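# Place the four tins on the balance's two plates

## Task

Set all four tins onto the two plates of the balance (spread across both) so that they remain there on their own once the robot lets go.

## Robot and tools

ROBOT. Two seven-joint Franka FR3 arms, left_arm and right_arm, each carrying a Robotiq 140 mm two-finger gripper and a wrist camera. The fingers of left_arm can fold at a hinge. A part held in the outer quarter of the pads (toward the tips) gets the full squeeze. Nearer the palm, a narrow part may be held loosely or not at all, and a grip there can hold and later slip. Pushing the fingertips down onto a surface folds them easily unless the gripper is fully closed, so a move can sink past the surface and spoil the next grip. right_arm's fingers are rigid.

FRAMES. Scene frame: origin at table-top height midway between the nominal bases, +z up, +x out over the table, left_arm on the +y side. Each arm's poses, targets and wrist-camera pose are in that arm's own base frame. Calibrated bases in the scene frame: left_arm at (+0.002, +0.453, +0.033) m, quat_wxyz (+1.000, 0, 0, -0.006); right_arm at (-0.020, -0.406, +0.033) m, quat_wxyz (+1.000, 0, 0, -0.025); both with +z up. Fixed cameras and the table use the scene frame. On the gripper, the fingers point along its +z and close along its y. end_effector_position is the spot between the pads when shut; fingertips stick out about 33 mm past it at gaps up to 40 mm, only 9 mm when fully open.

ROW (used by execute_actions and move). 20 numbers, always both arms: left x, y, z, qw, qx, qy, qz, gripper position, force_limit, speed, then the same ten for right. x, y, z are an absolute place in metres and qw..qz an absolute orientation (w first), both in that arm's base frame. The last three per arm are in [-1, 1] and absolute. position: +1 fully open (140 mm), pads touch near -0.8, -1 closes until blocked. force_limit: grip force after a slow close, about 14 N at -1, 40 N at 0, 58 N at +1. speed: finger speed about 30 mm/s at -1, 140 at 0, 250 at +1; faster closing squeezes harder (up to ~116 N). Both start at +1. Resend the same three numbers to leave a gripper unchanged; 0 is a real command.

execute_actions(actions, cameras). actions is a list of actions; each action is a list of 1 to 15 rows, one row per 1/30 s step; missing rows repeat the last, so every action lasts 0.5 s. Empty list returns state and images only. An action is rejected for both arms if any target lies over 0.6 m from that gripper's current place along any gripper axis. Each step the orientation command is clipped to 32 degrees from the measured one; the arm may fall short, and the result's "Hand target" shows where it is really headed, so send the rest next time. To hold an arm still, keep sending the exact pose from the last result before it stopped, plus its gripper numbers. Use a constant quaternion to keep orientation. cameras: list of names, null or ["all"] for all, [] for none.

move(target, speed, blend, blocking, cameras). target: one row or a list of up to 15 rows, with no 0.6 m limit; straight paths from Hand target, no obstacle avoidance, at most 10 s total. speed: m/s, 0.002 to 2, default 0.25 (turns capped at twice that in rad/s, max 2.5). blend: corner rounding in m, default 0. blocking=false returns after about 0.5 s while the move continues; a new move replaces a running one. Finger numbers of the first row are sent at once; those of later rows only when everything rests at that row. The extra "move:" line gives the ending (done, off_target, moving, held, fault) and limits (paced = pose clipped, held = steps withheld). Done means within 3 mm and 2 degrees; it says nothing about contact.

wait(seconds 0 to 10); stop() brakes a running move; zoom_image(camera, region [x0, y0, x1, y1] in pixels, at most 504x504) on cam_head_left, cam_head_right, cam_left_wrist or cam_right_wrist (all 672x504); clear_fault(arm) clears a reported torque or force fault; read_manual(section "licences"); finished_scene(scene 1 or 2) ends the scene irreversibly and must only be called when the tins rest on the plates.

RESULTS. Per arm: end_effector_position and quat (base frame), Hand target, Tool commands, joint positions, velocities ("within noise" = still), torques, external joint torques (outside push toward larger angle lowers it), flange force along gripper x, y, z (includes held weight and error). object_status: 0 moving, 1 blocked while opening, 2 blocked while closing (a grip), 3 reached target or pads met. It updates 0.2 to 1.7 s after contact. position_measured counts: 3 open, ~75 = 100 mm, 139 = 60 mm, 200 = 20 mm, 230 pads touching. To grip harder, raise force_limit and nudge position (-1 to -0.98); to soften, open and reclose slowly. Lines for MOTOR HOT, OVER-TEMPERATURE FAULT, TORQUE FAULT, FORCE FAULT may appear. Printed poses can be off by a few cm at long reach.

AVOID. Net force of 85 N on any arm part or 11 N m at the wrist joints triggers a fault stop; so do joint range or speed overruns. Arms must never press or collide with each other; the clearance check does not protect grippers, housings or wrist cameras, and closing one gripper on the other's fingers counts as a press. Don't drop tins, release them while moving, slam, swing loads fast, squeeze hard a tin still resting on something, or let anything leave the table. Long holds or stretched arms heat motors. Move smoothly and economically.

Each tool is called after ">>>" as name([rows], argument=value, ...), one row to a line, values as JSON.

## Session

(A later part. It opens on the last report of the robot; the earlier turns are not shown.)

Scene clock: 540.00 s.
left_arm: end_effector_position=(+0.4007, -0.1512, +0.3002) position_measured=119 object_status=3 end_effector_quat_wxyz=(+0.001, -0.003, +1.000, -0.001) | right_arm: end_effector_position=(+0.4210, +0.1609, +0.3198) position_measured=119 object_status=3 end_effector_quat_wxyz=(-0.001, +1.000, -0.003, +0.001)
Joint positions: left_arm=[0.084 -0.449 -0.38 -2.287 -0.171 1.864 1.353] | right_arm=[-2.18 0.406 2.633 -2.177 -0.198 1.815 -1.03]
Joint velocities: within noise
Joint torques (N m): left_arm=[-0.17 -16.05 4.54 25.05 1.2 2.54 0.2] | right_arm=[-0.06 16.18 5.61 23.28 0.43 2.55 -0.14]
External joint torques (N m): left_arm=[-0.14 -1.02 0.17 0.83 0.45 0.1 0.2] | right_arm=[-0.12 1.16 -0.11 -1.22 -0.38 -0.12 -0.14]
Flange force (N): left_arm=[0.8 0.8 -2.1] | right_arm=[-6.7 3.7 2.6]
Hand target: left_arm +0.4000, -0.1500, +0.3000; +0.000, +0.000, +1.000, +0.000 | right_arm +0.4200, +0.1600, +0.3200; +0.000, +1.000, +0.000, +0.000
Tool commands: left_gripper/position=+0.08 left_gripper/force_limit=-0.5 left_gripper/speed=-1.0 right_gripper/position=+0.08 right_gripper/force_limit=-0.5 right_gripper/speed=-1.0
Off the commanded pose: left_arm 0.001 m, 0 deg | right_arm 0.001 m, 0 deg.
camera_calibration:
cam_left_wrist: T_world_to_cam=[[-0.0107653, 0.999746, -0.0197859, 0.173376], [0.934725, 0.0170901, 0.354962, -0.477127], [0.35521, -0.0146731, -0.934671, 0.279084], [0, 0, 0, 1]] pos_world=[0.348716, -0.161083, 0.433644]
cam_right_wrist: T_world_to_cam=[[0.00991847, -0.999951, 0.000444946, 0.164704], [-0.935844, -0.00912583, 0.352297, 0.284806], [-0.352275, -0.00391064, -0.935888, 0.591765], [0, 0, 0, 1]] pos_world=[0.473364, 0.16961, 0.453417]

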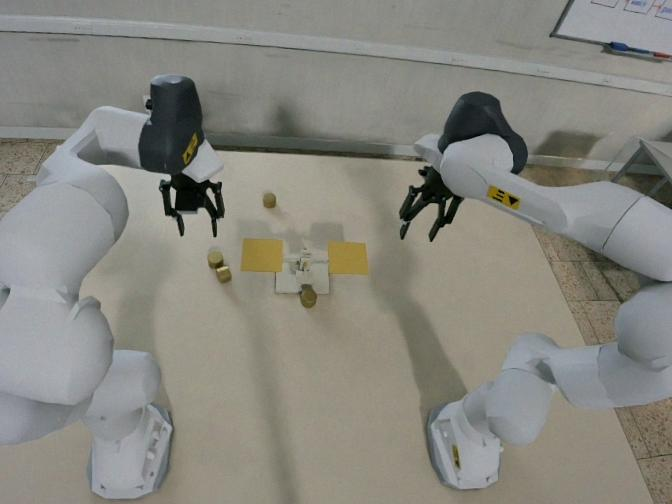

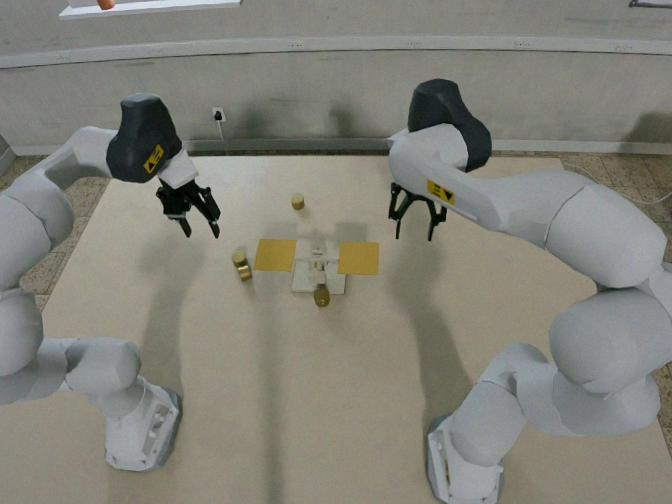

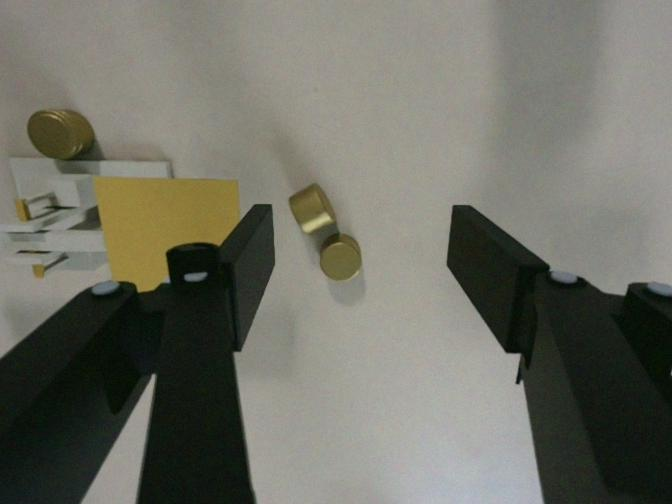

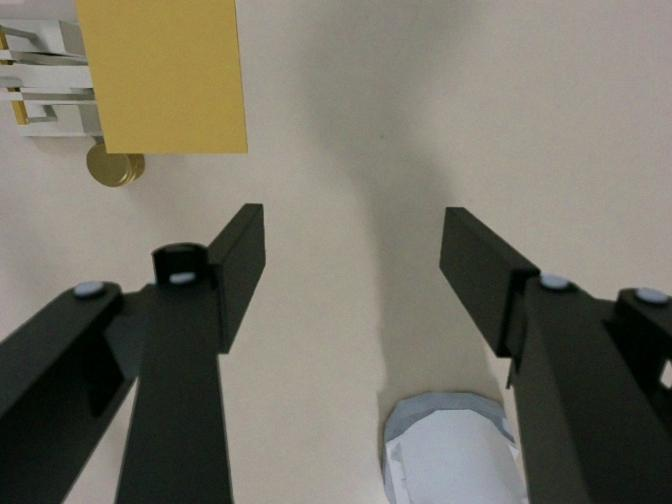

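>>> move([
  [0.60,-0.24,0.30,0.1,0.10,0.985,-0.02,0.3,-0.5,-1, 0.38,0.25,0.32,0,0.8660,-0.5,0,0.4,-0.5,-1],
  [0.75,-0.29,0.16,0.2377,0.1802,0.9534,-0.0449,0.4,-0.5,-1, 0.34,0.30,0.30,0,0.5,-0.866,0,0.4,-0.5,-1],
], speed=0.25)

Scene clock: 632.43 s.
left_arm: end_effector_position=(+0.7487, -0.2900, +0.1589) position_measured=78 object_status=0 end_effector_quat_wxyz=(+0.236, +0.183, +0.953, -0.044) | right_arm: end_effector_position=(+0.3396, +0.2991, +0.3000) position_measured=78 object_status=3 end_effector_quat_wxyz=(-0.002, -0.500, +0.866, +0.001)
Joint positions: left_arm=[-0.025 0.533 -0.379 -1.725 0.369 2.691 1.346] | right_arm=[-2.089 0.348 2.85 -2.215 -0.1 1.875 1.33]
Joint velocities: within noise
Joint torques (N m): left_arm=[-0.28 -48.06 -6.04 24.71 0.54 3.77 -0.14] | right_arm=[0.5 19.82 2.59 23.22 0.33 2.86 0.22]
External joint torques (N m): left_arm=[-0.34 -1.98 -0.04 1.1 0.03 0.44 -0.13] | right_arm=[0.41 0.8 -0.22 -1.37 -0.44 0.41 0.22]
Flange force (N): left_arm=[0.0 -1.1 -2.4] | right_arm=[6.2 2.3 4.0]
Hand target: left_arm +0.7500, -0.2900, +0.1600; +0.238, +0.180, +0.953, -0.045 | right_arm +0.3400, +0.3000, +0.3000; +0.000, -0.500, +0.866, +0.000
Off the commanded pose: left_arm 0.002 m, 0 deg | right_arm 0.001 m, 0 deg.
joint sent to its limit (right arm) — joint 3 (upper arm roll), upper limit. The joint targets still meet the commanded pose.
move: done
camera_calibration:
cam_left_wrist: T_world_to_cam=[[0.373109, 0.927653, -0.0157827, 0.00420215], [0.619302, -0.236349, 0.748735, -0.649803], [0.690837, -0.289134, -0.662681, -0.35272], [0, 0, 0, 1]] pos_world=[0.644528, -0.259462, 0.252856]
cam_right_wrist: T_world_to_cam=[[-0.874102, 0.485696, 0.00672494, 0.157688], [0.456866, 0.817357, 0.351, -0.502902], [0.164983, 0.309882, -0.936351, 0.275706], [0, 0, 0, 1]] pos_world=[0.322107, 0.249025, 0.433615]

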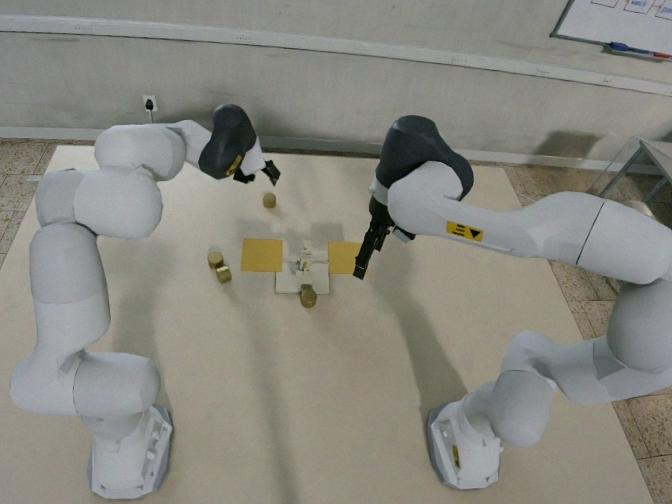

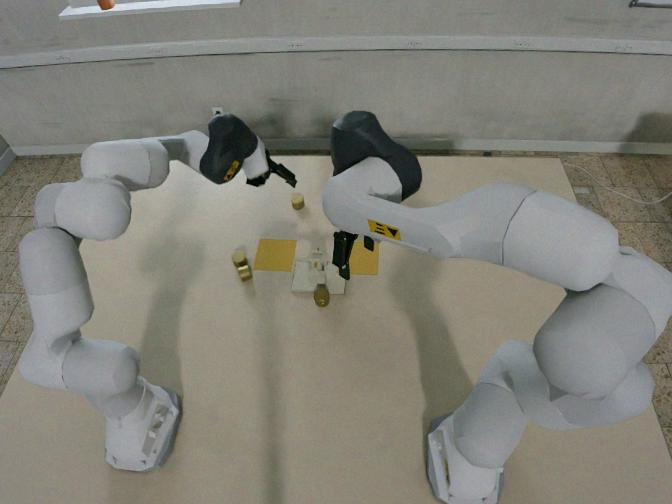

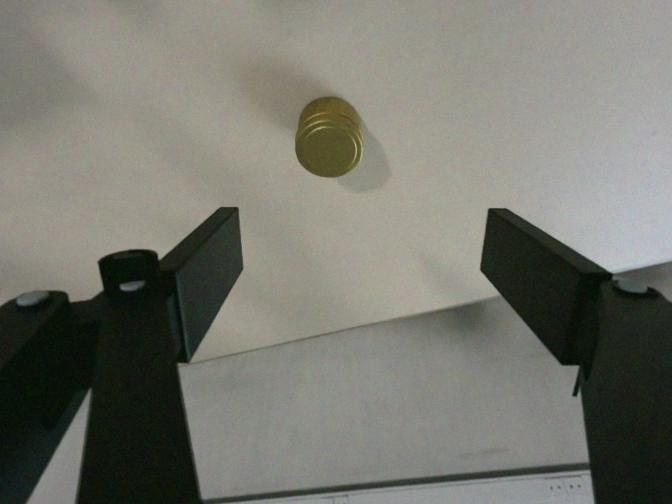

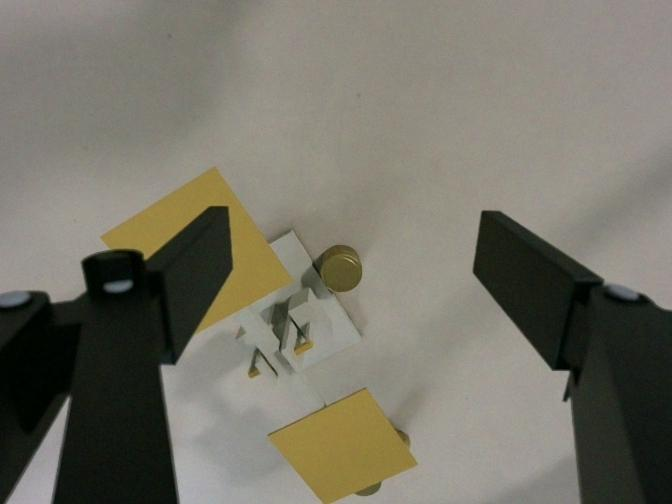

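>>> move([
  [0.773,-0.322,0.035,0.2377,0.1802,0.9534,-0.0449,0.3,-0.5,-1, 0.39,0.38,0.26,0,0.08,-0.9968,0,0.4,-0.5,-1],
], speed=0.15)

Scene clock: 654.33 s.
left_arm: end_effector_position=(+0.7718, -0.3218, +0.0341) position_measured=91 object_status=3 end_effector_quat_wxyz=(+0.236, +0.184, +0.953, -0.044) | right_arm: end_effector_position=(+0.3899, +0.3780, +0.2604) position_measured=78 object_status=3 end_effector_quat_wxyz=(-0.001, -0.082, +0.997, -0.001)
Joint positions: left_arm=[-0.2 0.818 -0.213 -1.559 0.414 2.83 1.279] | right_arm=[-2.075 0.041 2.85 -2.008 -0.013 1.966 2.186]
Joint velocities: left_arm=[within noise] | right_arm=[0 -0.001 0.002 0.001 -0.001 0 0.006]
Joint torques (N m): left_arm=[-0.24 -54.61 -4.69 23.53 0.17 3.76 -0.18] | right_arm=[0.49 30.06 0.12 23.65 0.78 2.88 0.37]
External joint torques (N m): left_arm=[-0.31 -1.86 0.1 1.07 -0.15 0.44 -0.17] | right_arm=[0.5 0.52 -0.22 -0.85 -0.03 0.44 0.37]
Flange force (N): left_arm=[-0.1 -1.2 -2.2] | right_arm=[4.8 -2.2 2.4]
Hand target: left_arm +0.7730, -0.3220, +0.0350; +0.238, +0.180, +0.953, -0.045 | right_arm +0.3900, +0.3800, +0.2600; +0.000, -0.080, +0.997, +0.000
Off the commanded pose: left_arm 0.002 m, 0 deg | right_arm 0.002 m, 0 deg.
joint sent to its limit (right arm) — joint 3 (upper arm roll), upper limit. The joint targets still meet the commanded pose.
move: done
camera_calibration:
cam_left_wrist: T_world_to_cam=[[0.375216, 0.926832, -0.0139669, 0.0211408], [0.61807, -0.238932, 0.748933, -0.57804], [0.690798, -0.289644, -0.662498, -0.460759], [0, 0, 0, 1]] pos_world=[0.667628, -0.291162, 0.127956]
cam_right_wrist: T_world_to_cam=[[-0.178362, 0.983964, 0.00161564, -0.294617], [0.921379, 0.166441, 0.351224, -0.511651], [0.345323, 0.0641336, -0.93629, 0.228493], [0, 0, 0, 1]] pos_world=[0.339972, 0.360398, 0.394116]

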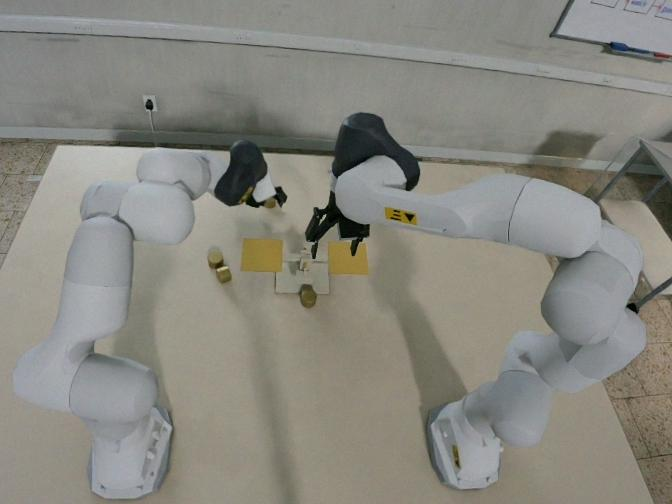

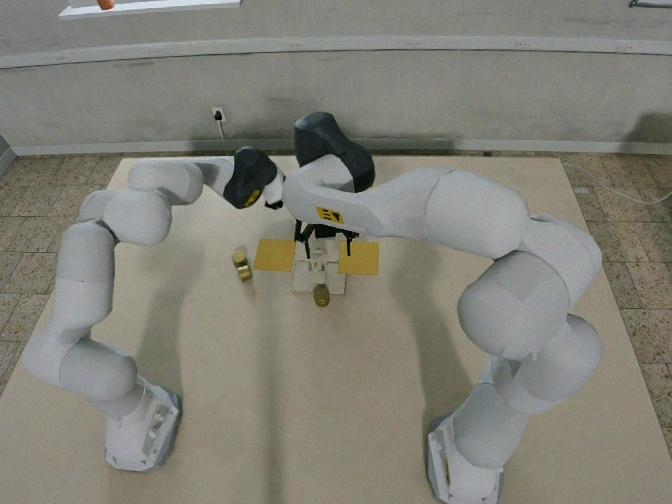

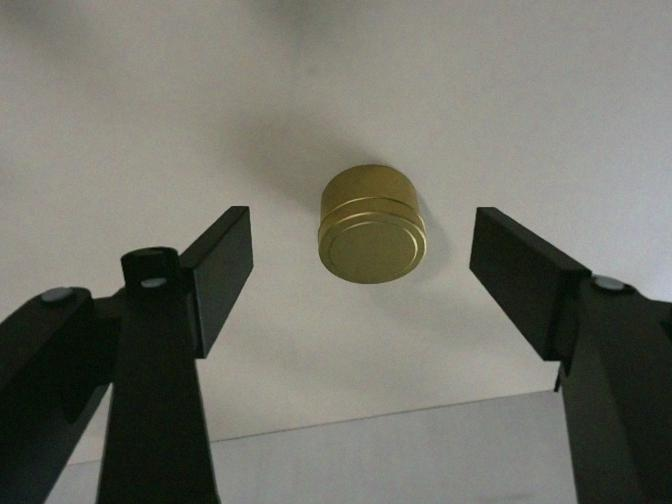

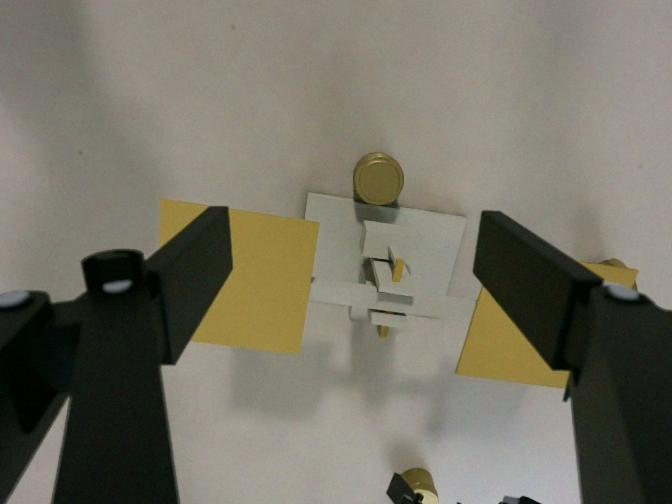

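>>> move([
  [0.789,-0.326,0.010,0.2377,0.1802,0.9534,-0.0449,0.3,-0.5,-1, 0.403,0.418,0.10,0,0,1,0,0.4,-0.5,-1],
  [0.789,-0.326,0.010,0.2377,0.1802,0.9534,-0.0449,-1,-0.5,-1, 0.403,0.418,0.022,0,0,1,0,0.4,-0.5,-1],
], speed=0.1)

Scene clock: 675.53 s.
left_arm: end_effector_position=(+0.7890, -0.3265, +0.0108) position_measured=156 object_status=0 end_effector_quat_wxyz=(+0.238, +0.177, +0.954, -0.047) | right_arm: end_effector_position=(+0.4033, +0.4163, +0.0227) position_measured=78 object_status=3 end_effector_quat_wxyz=(-0.001, +0.002, +1.000, -0.001)
Joint positions: left_arm=[-0.209 0.914 -0.209 -1.452 0.414 2.824 1.279] | right_arm=[-2.049 -0.395 2.849 -2.106 0.179 2.476 2.255]
Joint velocities: within noise
Joint torques (N m): left_arm=[-0.08 -56.01 -5.17 23.41 0.79 3.43 0.03] | right_arm=[0.45 40.28 -3.58 19.51 0.9 2.85 -0.15]
External joint torques (N m): left_arm=[0.05 -1.69 -0.14 1.01 0.43 0.11 0.04] | right_arm=[0.5 0.85 -0.27 -0.67 0.35 0.41 -0.15]
Flange force (N): left_arm=[-1.2 -0.1 -2.0] | right_arm=[4.0 -3.7 -0.8]
Hand target: left_arm +0.7890, -0.3260, +0.0100; +0.238, +0.180, +0.953, -0.045 | right_arm +0.4030, +0.4180, +0.0220; +0.000, +0.000, +1.000, +0.000
Off the commanded pose: left_arm 0.001 m, 0 deg | right_arm 0.002 m, 0 deg.
joint sent to its limit (right arm) — joint 3 (upper arm roll), upper limit. The joint targets still meet the commanded pose.
move: done
camera_calibration:
cam_left_wrist: T_world_to_cam=[[0.364697, 0.930859, -0.0223231, 0.0284016], [0.619383, -0.224625, 0.752269, -0.56887], [0.695242, -0.288177, -0.658478, -0.492538], [0, 0, 0, 1]] pos_world=[0.684423, -0.296158, 0.104252]
cam_right_wrist: T_world_to_cam=[[-0.0112519, 0.999937, 0.000591027, -0.403608], [0.935828, 0.0103223, 0.352307, -0.387693], [0.352278, 0.00451723, -0.935884, 0.0208262], [0, 0, 0, 1]] pos_world=[0.350936, 0.40749, 0.156317]

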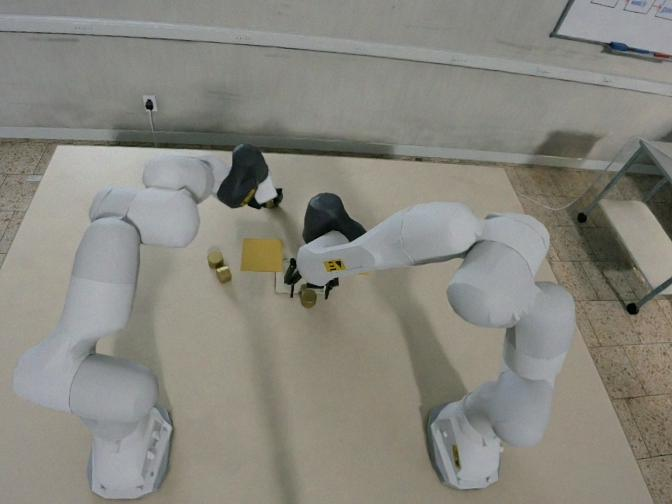

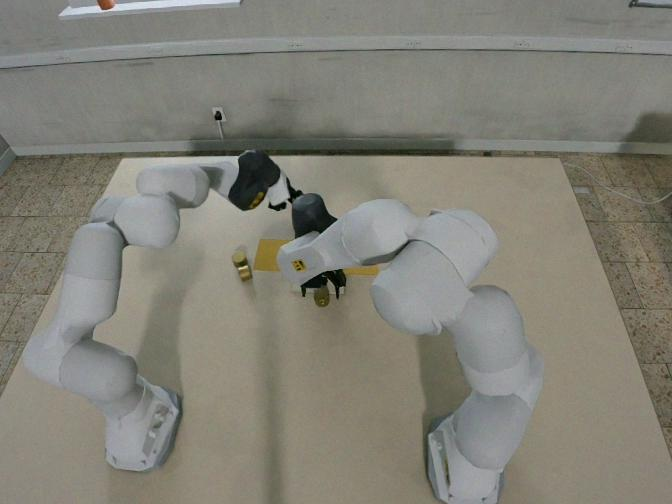

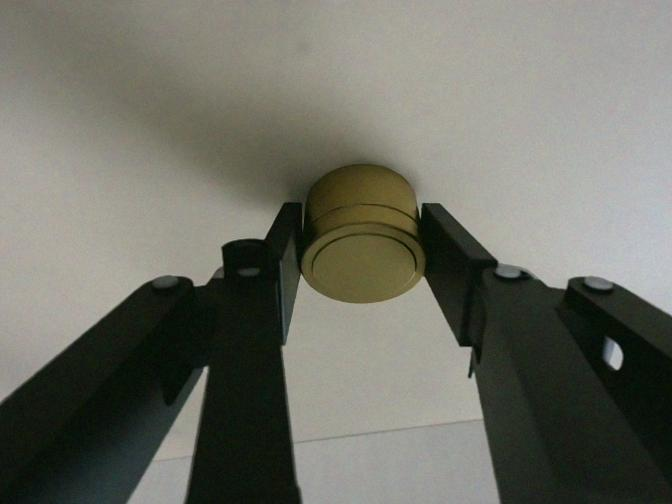

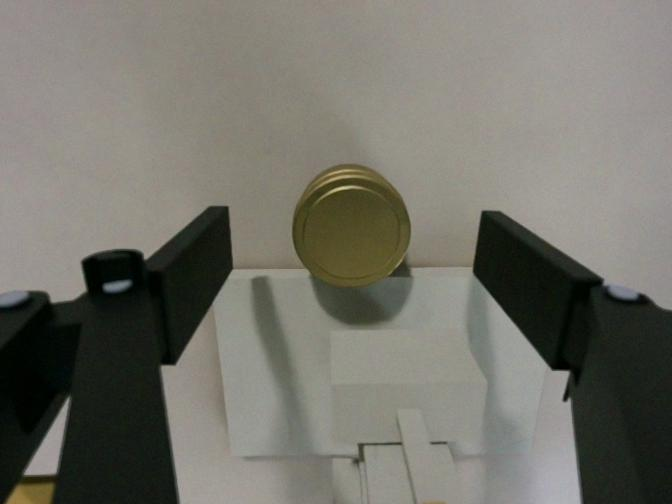

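>>> move([
  [0.789,-0.326,0.05,0.2377,0.1802,0.9534,-0.0449,-1,-0.5,-1, 0.406,0.4185,0.013,0,0,1,0,0.4,-0.5,-1],
  [0.70,-0.32,0.20,0.2419,0,0.9703,0,-1,-0.5,-1, 0.406,0.4185,0.013,0,0,1,0,-1,-0.5,-1],
], speed=0.1, cameras=["cam_left_wrist","cam_right_wrist"])

>>> wait(seconds=0.5, cameras=[])

Scene clock: 706.87 s.
left_arm: end_effector_position=(+0.7001, -0.3208, +0.1996) position_measured=156 object_status=2 end_effector_quat_wxyz=(+0.242, +0.004, +0.970, +0.000) | right_arm: end_effector_position=(+0.4055, +0.4179, +0.0139) position_measured=156 object_status=0 end_effector_quat_wxyz=(+0.000, +0.001, +1.000, -0.001)
Joint positions: left_arm=[-0.494 0.379 0.015 -1.781 0.398 2.565 0.805] | right_arm=[-2.049 -0.42 2.849 -2.096 0.194 2.49 2.242]
Joint velocities: within noise
Joint torques (N m): left_arm=[-0.03 -46.94 0.45 25.33 0.38 3.25 -0.19] | right_arm=[-0.57 40.69 -3.9 19.16 0.85 2.84 -0.12]
External joint torques (N m): left_arm=[-0.08 -2.27 0.03 0.76 0.04 0.17 -0.18] | right_arm=[-0.58 0.7 -0.44 -0.81 0.31 0.41 -0.12]
Flange force (N): left_arm=[1.8 1.3 -4.1] | right_arm=[2.7 -4.5 -0.3]
Hand target: left_arm +0.7000, -0.3200, +0.2000; +0.242, +0.000, +0.970, +0.000 | right_arm +0.4060, +0.4185, +0.0130; +0.000, +0.000, +1.000, +0.000
Off the commanded pose: left_arm 0.001 m, 0 deg | right_arm 0.001 m, 0 deg.
joint sent to its limit (right arm) — joint 3 (upper arm roll), upper limit. The joint targets still meet the commanded pose.
move: done
camera_calibration:
cam_left_wrist: T_world_to_cam=[[0.0111756, 0.999818, -0.0154331, 0.327936], [0.659851, 0.00422271, 0.751385, -0.60926], [0.751313, -0.0185808, -0.659684, -0.257237], [0, 0, 0, 1]] pos_world=[0.591621, -0.330084, 0.293154]
cam_right_wrist: T_world_to_cam=[[-0.0135785, 0.999907, 0.00111145, -0.404221], [0.935684, 0.0123144, 0.352625, -0.387477], [0.352579, 0.00582807, -0.935764, 0.0111492], [0, 0, 0, 1]] pos_world=[0.353136, 0.40889, 0.147516]
Images, in order (width x height): cam_left_wrist 672x504, cam_right_wrist 672x504.

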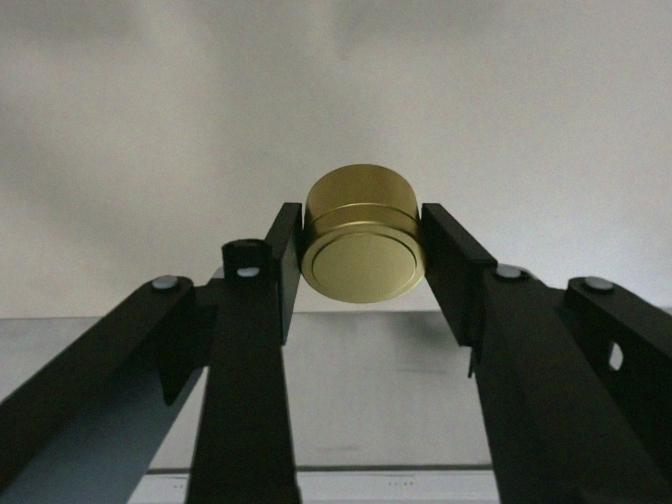

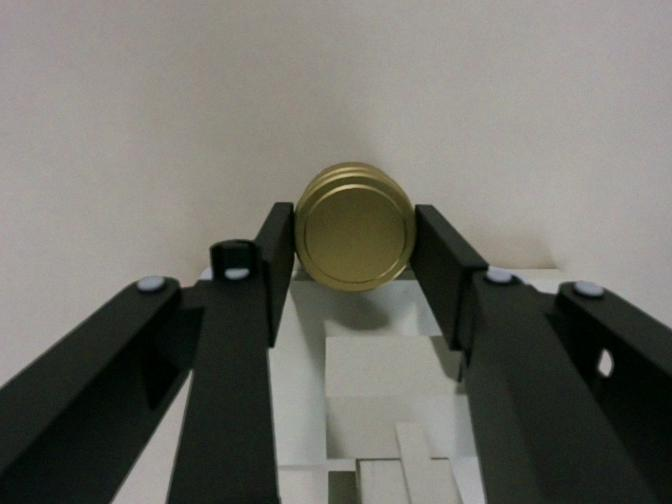

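Scene clock: 707.37 s.
left_arm: end_effector_position=(+0.7001, -0.3208, +0.1996) position_measured=156 object_status=2 end_effector_quat_wxyz=(+0.242, +0.004, +0.970, +0.000) | right_arm: end_effector_position=(+0.4055, +0.4179, +0.0139) position_measured=156 object_status=2 end_effector_quat_wxyz=(+0.000, +0.001, +1.000, -0.001)
Joint positions: left_arm=[-0.494 0.379 0.015 -1.781 0.398 2.565 0.805] | right_arm=[-2.049 -0.42 2.849 -2.096 0.194 2.49 2.242]
Joint velocities: within noise
Joint torques (N m): left_arm=[-0.03 -46.92 0.43 25.32 0.39 3.26 -0.18] | right_arm=[-0.49 40.79 -3.78 19.12 0.88 2.84 -0.14]
External joint torques (N m): left_arm=[-0.25 -2.39 -0.13 0.84 0.05 0.2 -0.16] | right_arm=[-0.39 0.64 -0.2 -0.96 0.33 0.39 -0.14]
Flange force (N): left_arm=[1.9 1.1 -4.3] | right_arm=[3.2 -4.6 -0.1]
Hand target: left_arm +0.7000, -0.3200, +0.2000; +0.242, +0.000, +0.970, +0.000 | right_arm +0.4060, +0.4185, +0.0130; +0.000, +0.000, +1.000, +0.000
Tool commands: left_gripper/position=-1.0 left_gripper/force_limit=-0.5 left_gripper/speed=-1.0 right_gripper/position=-1.0 right_gripper/force_limit=-0.5 right_gripper/speed=-1.0
Off the commanded pose: left_arm 0.001 m, 0 deg | right_arm 0.001 m, 0 deg.
wait: 0.50 s; at rest by 0.17 s
No camera images: "cameras" was empty.

>>> move([
  [0.55,-0.315,0.20,0.2419,0,0.9703,0,-1,-0.5,-1, 0.404,0.4185,0.19,0,0,1,0,-1,-0.5,-1],
  [0.484,-0.310,0.185,0.2419,0,0.9703,0,-1,-0.5,-1, 0.513,0.301,0.185,0,0,1,0,-1,-0.5,-1],
  [0.484,-0.310,0.155,0.2419,0,0.9703,0,-1,-0.5,-1, 0.513,0.301,0.158,0,0,1,0,-1,-0.5,-1],
], speed=[0.15,0.15,0.06])

>>> zoom_image(camera="cam_head_left", region=[220, 200, 390, 310])

Scene clock: 723.73 s.
left_arm: end_effector_position=(+0.4841, -0.3091, +0.1552) position_measured=156 object_status=2 end_effector_quat_wxyz=(+0.241, +0.002, +0.971, +0.002) | right_arm: end_effector_position=(+0.5125, +0.3000, +0.1587) position_measured=156 object_status=2 end_effector_quat_wxyz=(-0.001, +0.002, +1.000, -0.001)
Joint positions: left_arm=[-0.605 -0.055 -0.025 -2.46 0.72 2.71 0.329] | right_arm=[-2.21 -0.217 2.719 -1.972 0.105 2.165 2.033]
Joint velocities: left_arm=[0.001 -0.001 0 -0.002 0 0.001 -0.007] | right_arm=[within noise]
Joint torques (N m): left_arm=[0.42 -29.2 -0.15 22.9 0.31 3.12 -0.22] | right_arm=[-0.57 37.11 -2.76 22.65 1.07 2.93 -0.11]
External joint torques (N m): left_arm=[0.29 -1.37 -0.33 0.93 0.49 0.53 -0.21] | right_arm=[-0.46 0.99 0.05 -0.96 0.36 0.47 -0.11]
Flange force (N): left_arm=[1.3 0.5 -0.3] | right_arm=[5.3 -3.9 1.3]
Hand target: left_arm +0.4840, -0.3100, +0.1550; +0.242, +0.000, +0.970, +0.000 | right_arm +0.5130, +0.3010, +0.1580; +0.000, +0.000, +1.000, +0.000
Off the commanded pose: left_arm 0.001 m, 0 deg | right_arm 0.001 m, 0 deg.
move: done
camera_calibration:
cam_left_wrist: T_world_to_cam=[[0.00770432, 0.99988, -0.0134495, 0.3194], [0.66149, 0.00499057, 0.749938, -0.433778], [0.749915, -0.0146745, -0.661372, -0.121938], [0, 0, 0, 1]] pos_world=[0.375922, -0.318987, 0.248956]
cam_right_wrist: T_world_to_cam=[[-0.0120951, 0.999927, 0.000281332, -0.285686], [0.935894, 0.0112215, 0.352102, -0.536832], [0.352073, 0.004522, -0.935961, 0.110278], [0, 0, 0, 1]] pos_world=[0.460137, 0.291191, 0.292317]

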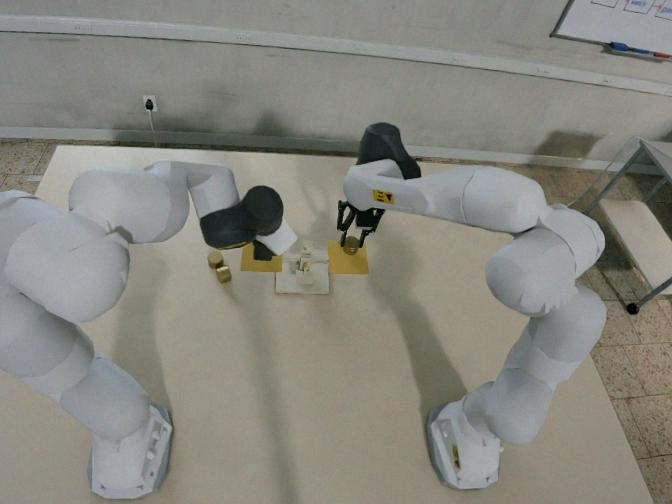

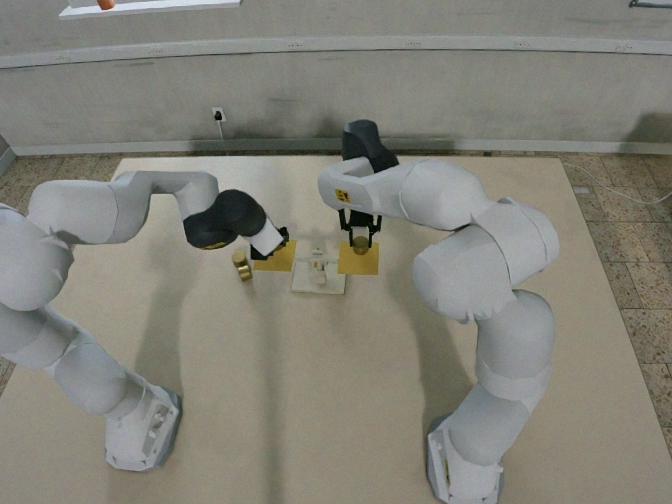

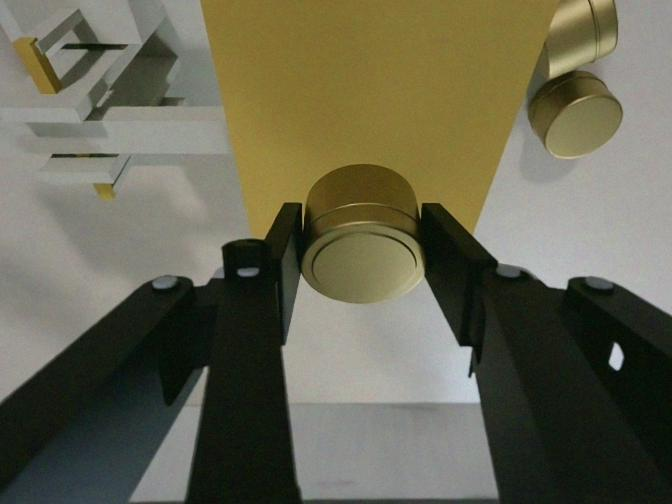

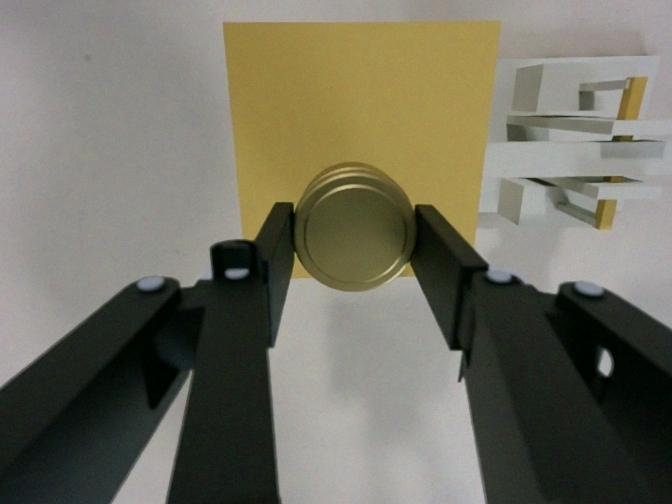

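Scaled by 2.965 from the camera's 672x504 image, which has a finer 960x720 frame.

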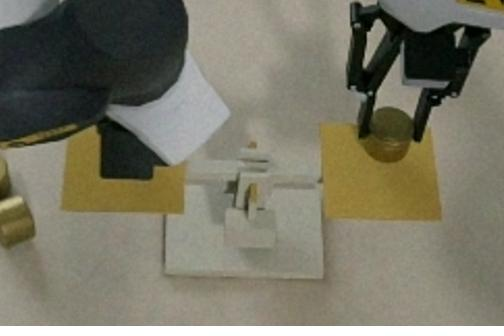

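>>> move([
  [0.484,-0.311,0.141,0.2419,0,0.9703,0,-1,-0.5,-1, 0.513,0.301,0.144,0,0,1,0,-1,-0.5,-1],
  [0.484,-0.311,0.133,0.2419,0,0.9703,0,-1,-0.5,-1, 0.513,0.301,0.136,0,0,1,0,-1,-0.5,-1],
], speed=[0.05,0.02])

>>> zoom_image(camera="cam_head_right", region=[230, 200, 400, 310])

Scene clock: 734.43 s.
left_arm: end_effector_position=(+0.4847, -0.3119, +0.1364) position_measured=156 object_status=2 end_effector_quat_wxyz=(+0.243, +0.004, +0.970, +0.000) | right_arm: end_effector_position=(+0.5137, +0.3008, +0.1401) position_measured=156 object_status=2 end_effector_quat_wxyz=(+0.001, +0.002, +1.000, +0.000)
Joint positions: left_arm=[-0.597 -0.01 -0.025 -2.46 0.799 2.75 0.255] | right_arm=[-2.213 -0.242 2.722 -1.992 0.122 2.212 2.021]
Joint velocities: left_arm=[0 0.001 0.001 0 0.002 0 -0.006] | right_arm=[within noise]
Joint torques (N m): left_arm=[0.46 -27.16 -0.38 20.8 0.02 2.91 -0.18] | right_arm=[-0.39 34.7 -2.79 20.84 1.16 3.2 -0.16]
External joint torques (N m): left_arm=[0.42 1.64 -0.43 -0.63 0.34 0.38 -0.16] | right_arm=[-0.51 -1.84 0.09 -2.43 0.46 0.73 -0.16]
Flange force (N): left_arm=[1.6 -0.9 6.2] | right_arm=[3.0 -2.9 7.1]
Hand target: left_arm +0.4840, -0.3110, +0.1330; +0.242, +0.000, +0.970, +0.000 | right_arm +0.5130, +0.3010, +0.1360; +0.000, +0.000, +1.000, +0.000
Off the commanded pose: left_arm 0.004 m, 0 deg | right_arm 0.004 m, 0 deg.
move: off_target (left_arm, right_arm)
camera_calibration:
cam_left_wrist: T_world_to_cam=[[0.0115372, 0.999806, -0.0159475, 0.320445], [0.657617, 0.00442769, 0.75334, -0.41872], [0.753264, -0.0191787, -0.657438, -0.138409], [0, 0, 0, 1]] pos_world=[0.375919, -0.321183, 0.229553]
cam_right_wrist: T_world_to_cam=[[-0.0122329, 0.999917, 0.00403305, -0.286926], [0.934721, 0.0100025, 0.35524, -0.530923], [0.355171, 0.00811541, -0.934766, 0.0895983], [0, 0, 0, 1]] pos_world=[0.460933, 0.291486, 0.273516]

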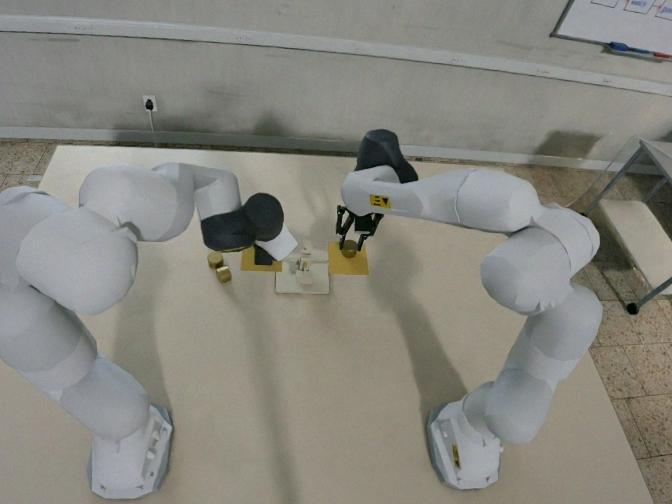

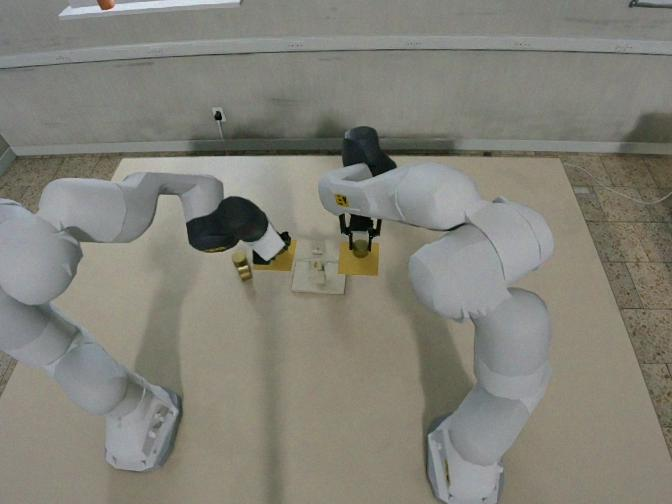

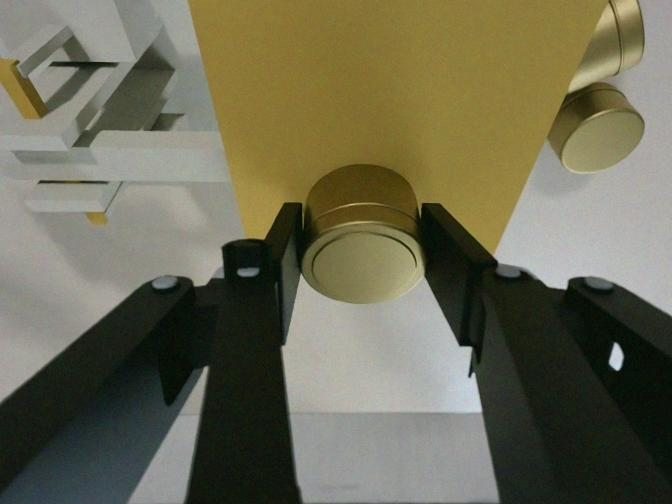

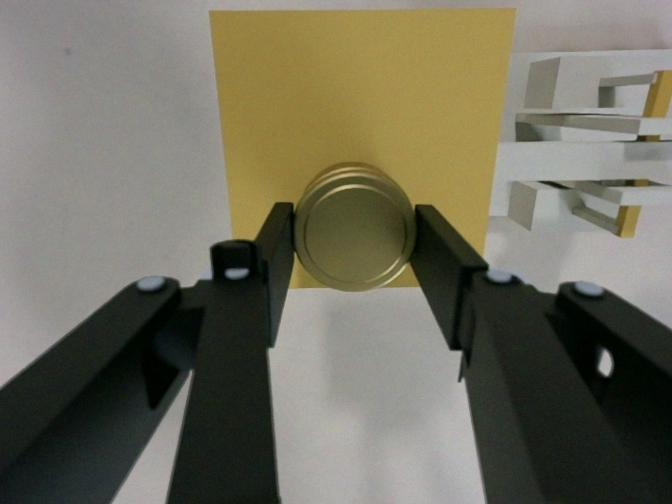

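Scaled by 2.965 from the camera's 672x504 image, which has a finer 960x720 frame.

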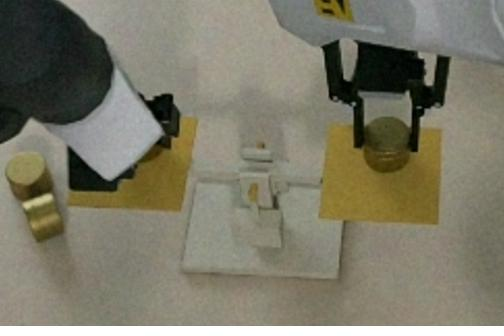

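>>> move([
  [0.484,-0.311,0.136,0.2419,0,0.9703,0,-1,-0.5,-1, 0.513,0.301,0.139,0,0,1,0,-1,-0.5,-1],
  [0.484,-0.311,0.136,0.2419,0,0.9703,0,-0.05,-0.5,-1, 0.513,0.301,0.139,0,0,1,0,-0.05,-0.5,-1],
  [0.484,-0.311,0.136,0.2419,0,0.9703,0,0.1,-0.5,-1, 0.513,0.301,0.139,0,0,1,0,0.1,-0.5,-1],
], speed=0.02)

>>> zoom_image(camera="cam_head_right", region=[230, 200, 400, 310])

Scene clock: 744.87 s.
left_arm: end_effector_position=(+0.4847, -0.3118, +0.1365) position_measured=117 object_status=0 end_effector_quat_wxyz=(+0.243, +0.001, +0.970, -0.001) | right_arm: end_effector_position=(+0.5137, +0.3008, +0.1401) position_measured=117 object_status=0 end_effector_quat_wxyz=(+0.001, +0.002, +1.000, +0.001)
Joint positions: left_arm=[-0.597 -0.01 -0.025 -2.46 0.795 2.75 0.253] | right_arm=[-2.213 -0.242 2.722 -1.992 0.122 2.212 2.021]
Joint velocities: within noise
Joint torques (N m): left_arm=[0.26 -30.24 -0.17 21.9 -0.75 2.6 -0.04] | right_arm=[-0.05 37.37 -3.39 22.16 0.67 2.58 -0.09]
External joint torques (N m): left_arm=[0.12 -1.25 -0.31 0.36 -0.43 0.06 -0.03] | right_arm=[-0.08 0.87 -0.44 -1.04 -0.03 0.12 -0.1]
Flange force (N): left_arm=[-0.6 0.9 -4.5] | right_arm=[5.7 -3.9 0.0]
Hand target: left_arm +0.4840, -0.3110, +0.1360; +0.242, +0.000, +0.970, +0.000 | right_arm +0.5130, +0.3010, +0.1390; +0.000, +0.000, +1.000, +0.000
Off the commanded pose: left_arm 0.001 m, 0 deg | right_arm 0.001 m, 0 deg.
move: done
camera_calibration:
cam_left_wrist: T_world_to_cam=[[0.00650398, 0.999806, -0.0185904, 0.323048], [0.658407, 0.00971071, 0.7526, -0.417441], [0.752634, -0.0171349, -0.658216, -0.137217], [0, 0, 0, 1]] pos_world=[0.376019, -0.321283, 0.229853]
cam_right_wrist: T_world_to_cam=[[-0.0122679, 0.999916, 0.00412671, -0.286936], [0.934721, 0.010002, 0.355241, -0.530923], [0.35517, 0.0082154, -0.934766, 0.089569], [0, 0, 0, 1]] pos_world=[0.460933, 0.291486, 0.273516]

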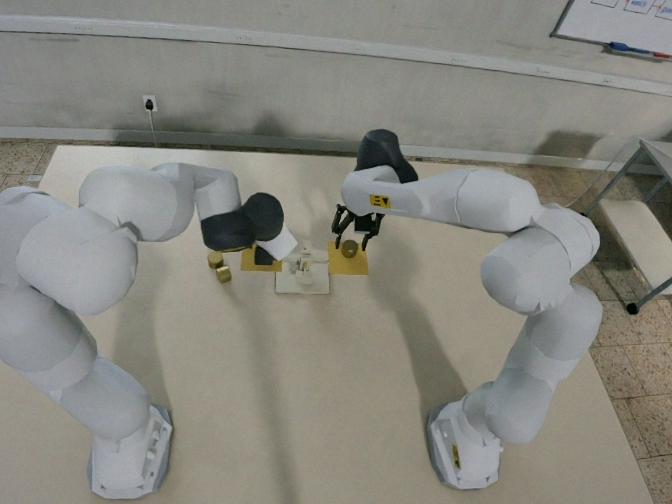

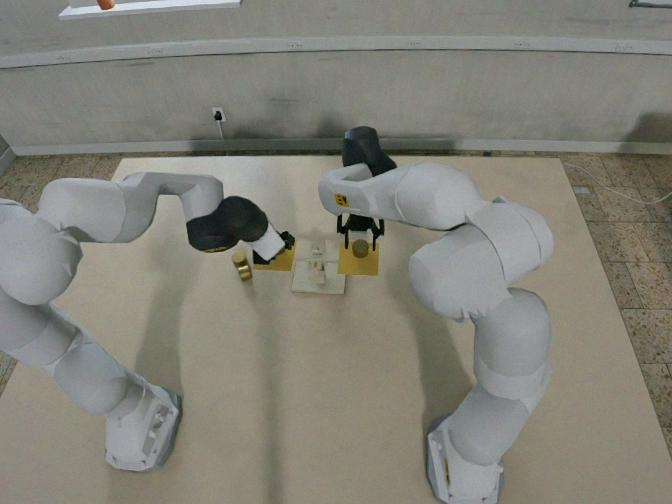

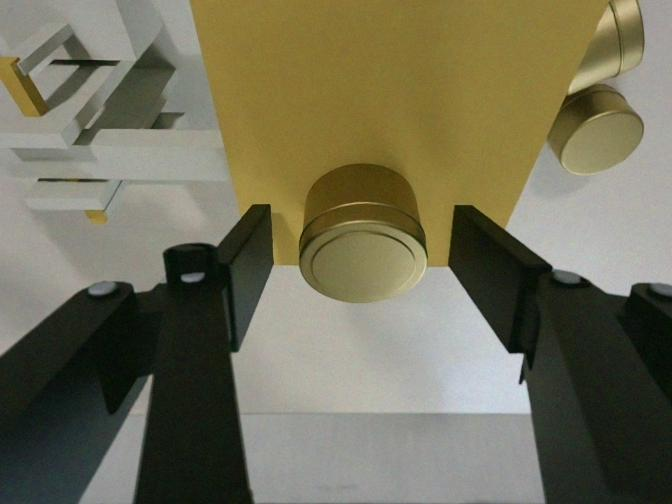

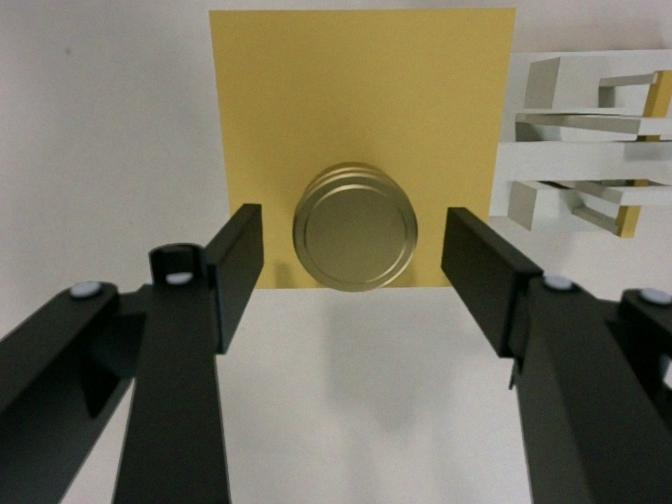

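Scaled by 2.965 from the camera's 672x504 image, which has a finer 960x720 frame.

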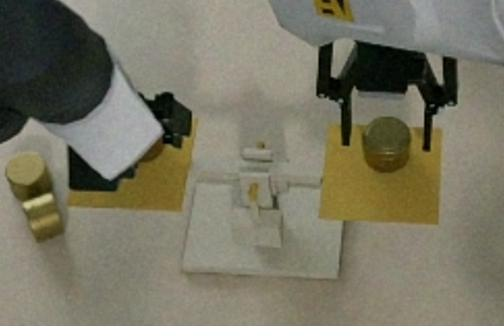

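>>> move([
  [0.428,-0.310,0.242,0.2419,0,0.9703,0,0.1,-0.5,-1, 0.513,0.301,0.24,0,0,1,0,0.1,-0.5,-1],
  [0.45,-0.20,0.30,0,0.12,-0.993,0,0.4,-0.5,-1, 0.42,0.22,0.30,0,0,1,0,0.4,-0.5,-1],
  [0.505,-0.165,0.16,0,0.33,-0.944,0,0.4,-0.5,-1, 0.40,0.20,0.30,0,0,1,0,0.4,-0.5,-1],
], speed=[0.05,0.2,0.15])

>>> zoom_image(camera="cam_head_left", region=[190, 200, 390, 310])

Scene clock: 788.57 s.
left_arm: end_effector_position=(+0.5045, -0.1655, +0.1606) position_measured=78 object_status=3 end_effector_quat_wxyz=(+0.000, -0.324, +0.946, +0.001) | right_arm: end_effector_position=(+0.4011, +0.2014, +0.2998) position_measured=78 object_status=3 end_effector_quat_wxyz=(+0.001, -0.001, +1.000, +0.002)
Joint positions: left_arm=[-0.705 0.02 0.388 -2.206 -0.008 2.224 0.598] | right_arm=[-2.241 0.38 2.76 -2.232 -0.143 1.877 2.155]
Joint velocities: left_arm=[0 0 0.001 0 0.001 0 -0.006] | right_arm=[within noise]
Joint torques (N m): left_arm=[0.64 -30.13 0.2 23.71 0.21 2.92 -0.15] | right_arm=[-0.59 18.71 4.14 23.1 0.42 2.28 0.22]
External joint torques (N m): left_arm=[0.59 -1.11 -0.11 0.63 -0.39 0.41 -0.15] | right_arm=[-0.58 1.31 0.28 -1.53 -0.43 -0.21 0.22]
Flange force (N): left_arm=[0.4 0.9 -1.1] | right_arm=[8.7 -4.5 2.5]
Hand target: left_arm +0.5050, -0.1650, +0.1600; +0.000, -0.330, +0.944, +0.000 | right_arm +0.4000, +0.2000, +0.3000; +0.000, +0.000, +1.000, +0.000
Off the commanded pose: left_arm 0.001 m, 1 deg | right_arm 0.002 m, 0 deg.
move: done
camera_calibration:
cam_left_wrist: T_world_to_cam=[[-0.616809, 0.786958, -0.015615, 0.455936], [0.732601, 0.581233, 0.354208, -0.328978], [0.287823, 0.207039, -0.935036, 0.182237], [0, 0, 0, 1]] pos_world=[0.469783, -0.20532, 0.294045]
cam_right_wrist: T_world_to_cam=[[-0.0180782, 0.999815, 0.00656038, -0.187891], [0.934951, 0.0145794, 0.354478, -0.48216], [0.354317, 0.012542, -0.935041, 0.279311], [0, 0, 0, 1]] pos_world=[0.348435, 0.191383, 0.433315]

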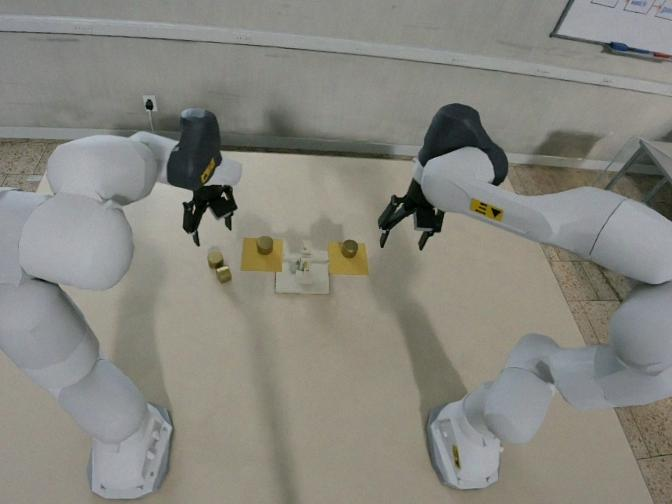

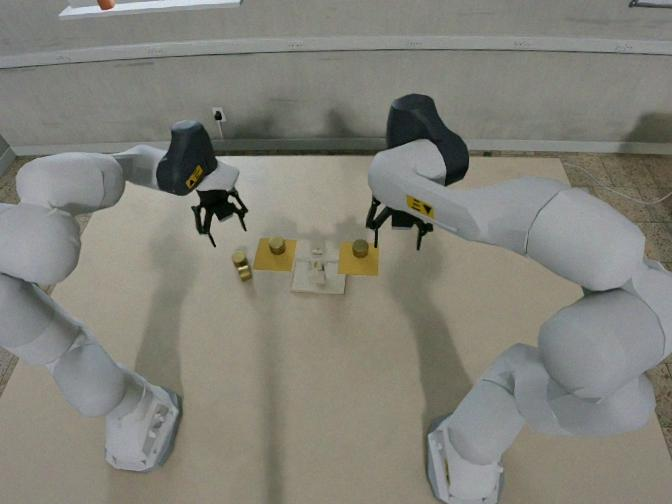

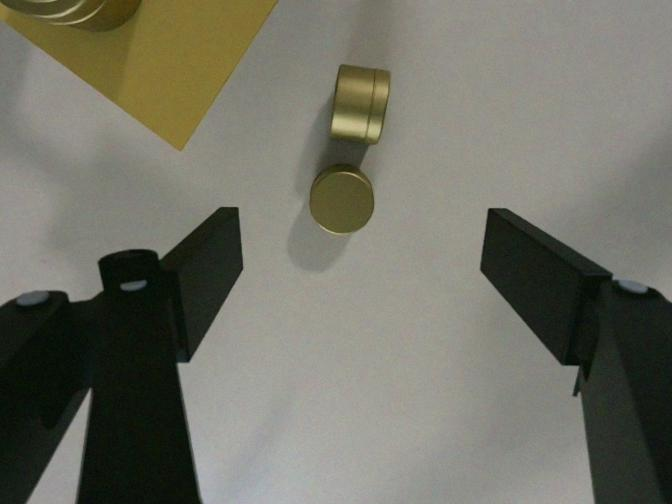

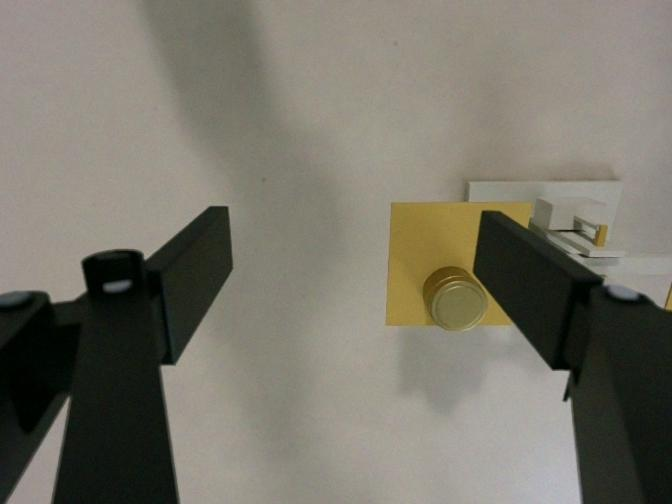

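Scaled by 2.520 from the camera's 672x504 image, which has a finer 960x720 frame.

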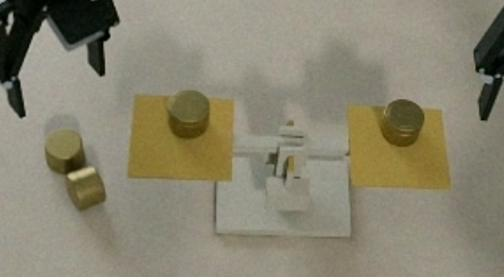

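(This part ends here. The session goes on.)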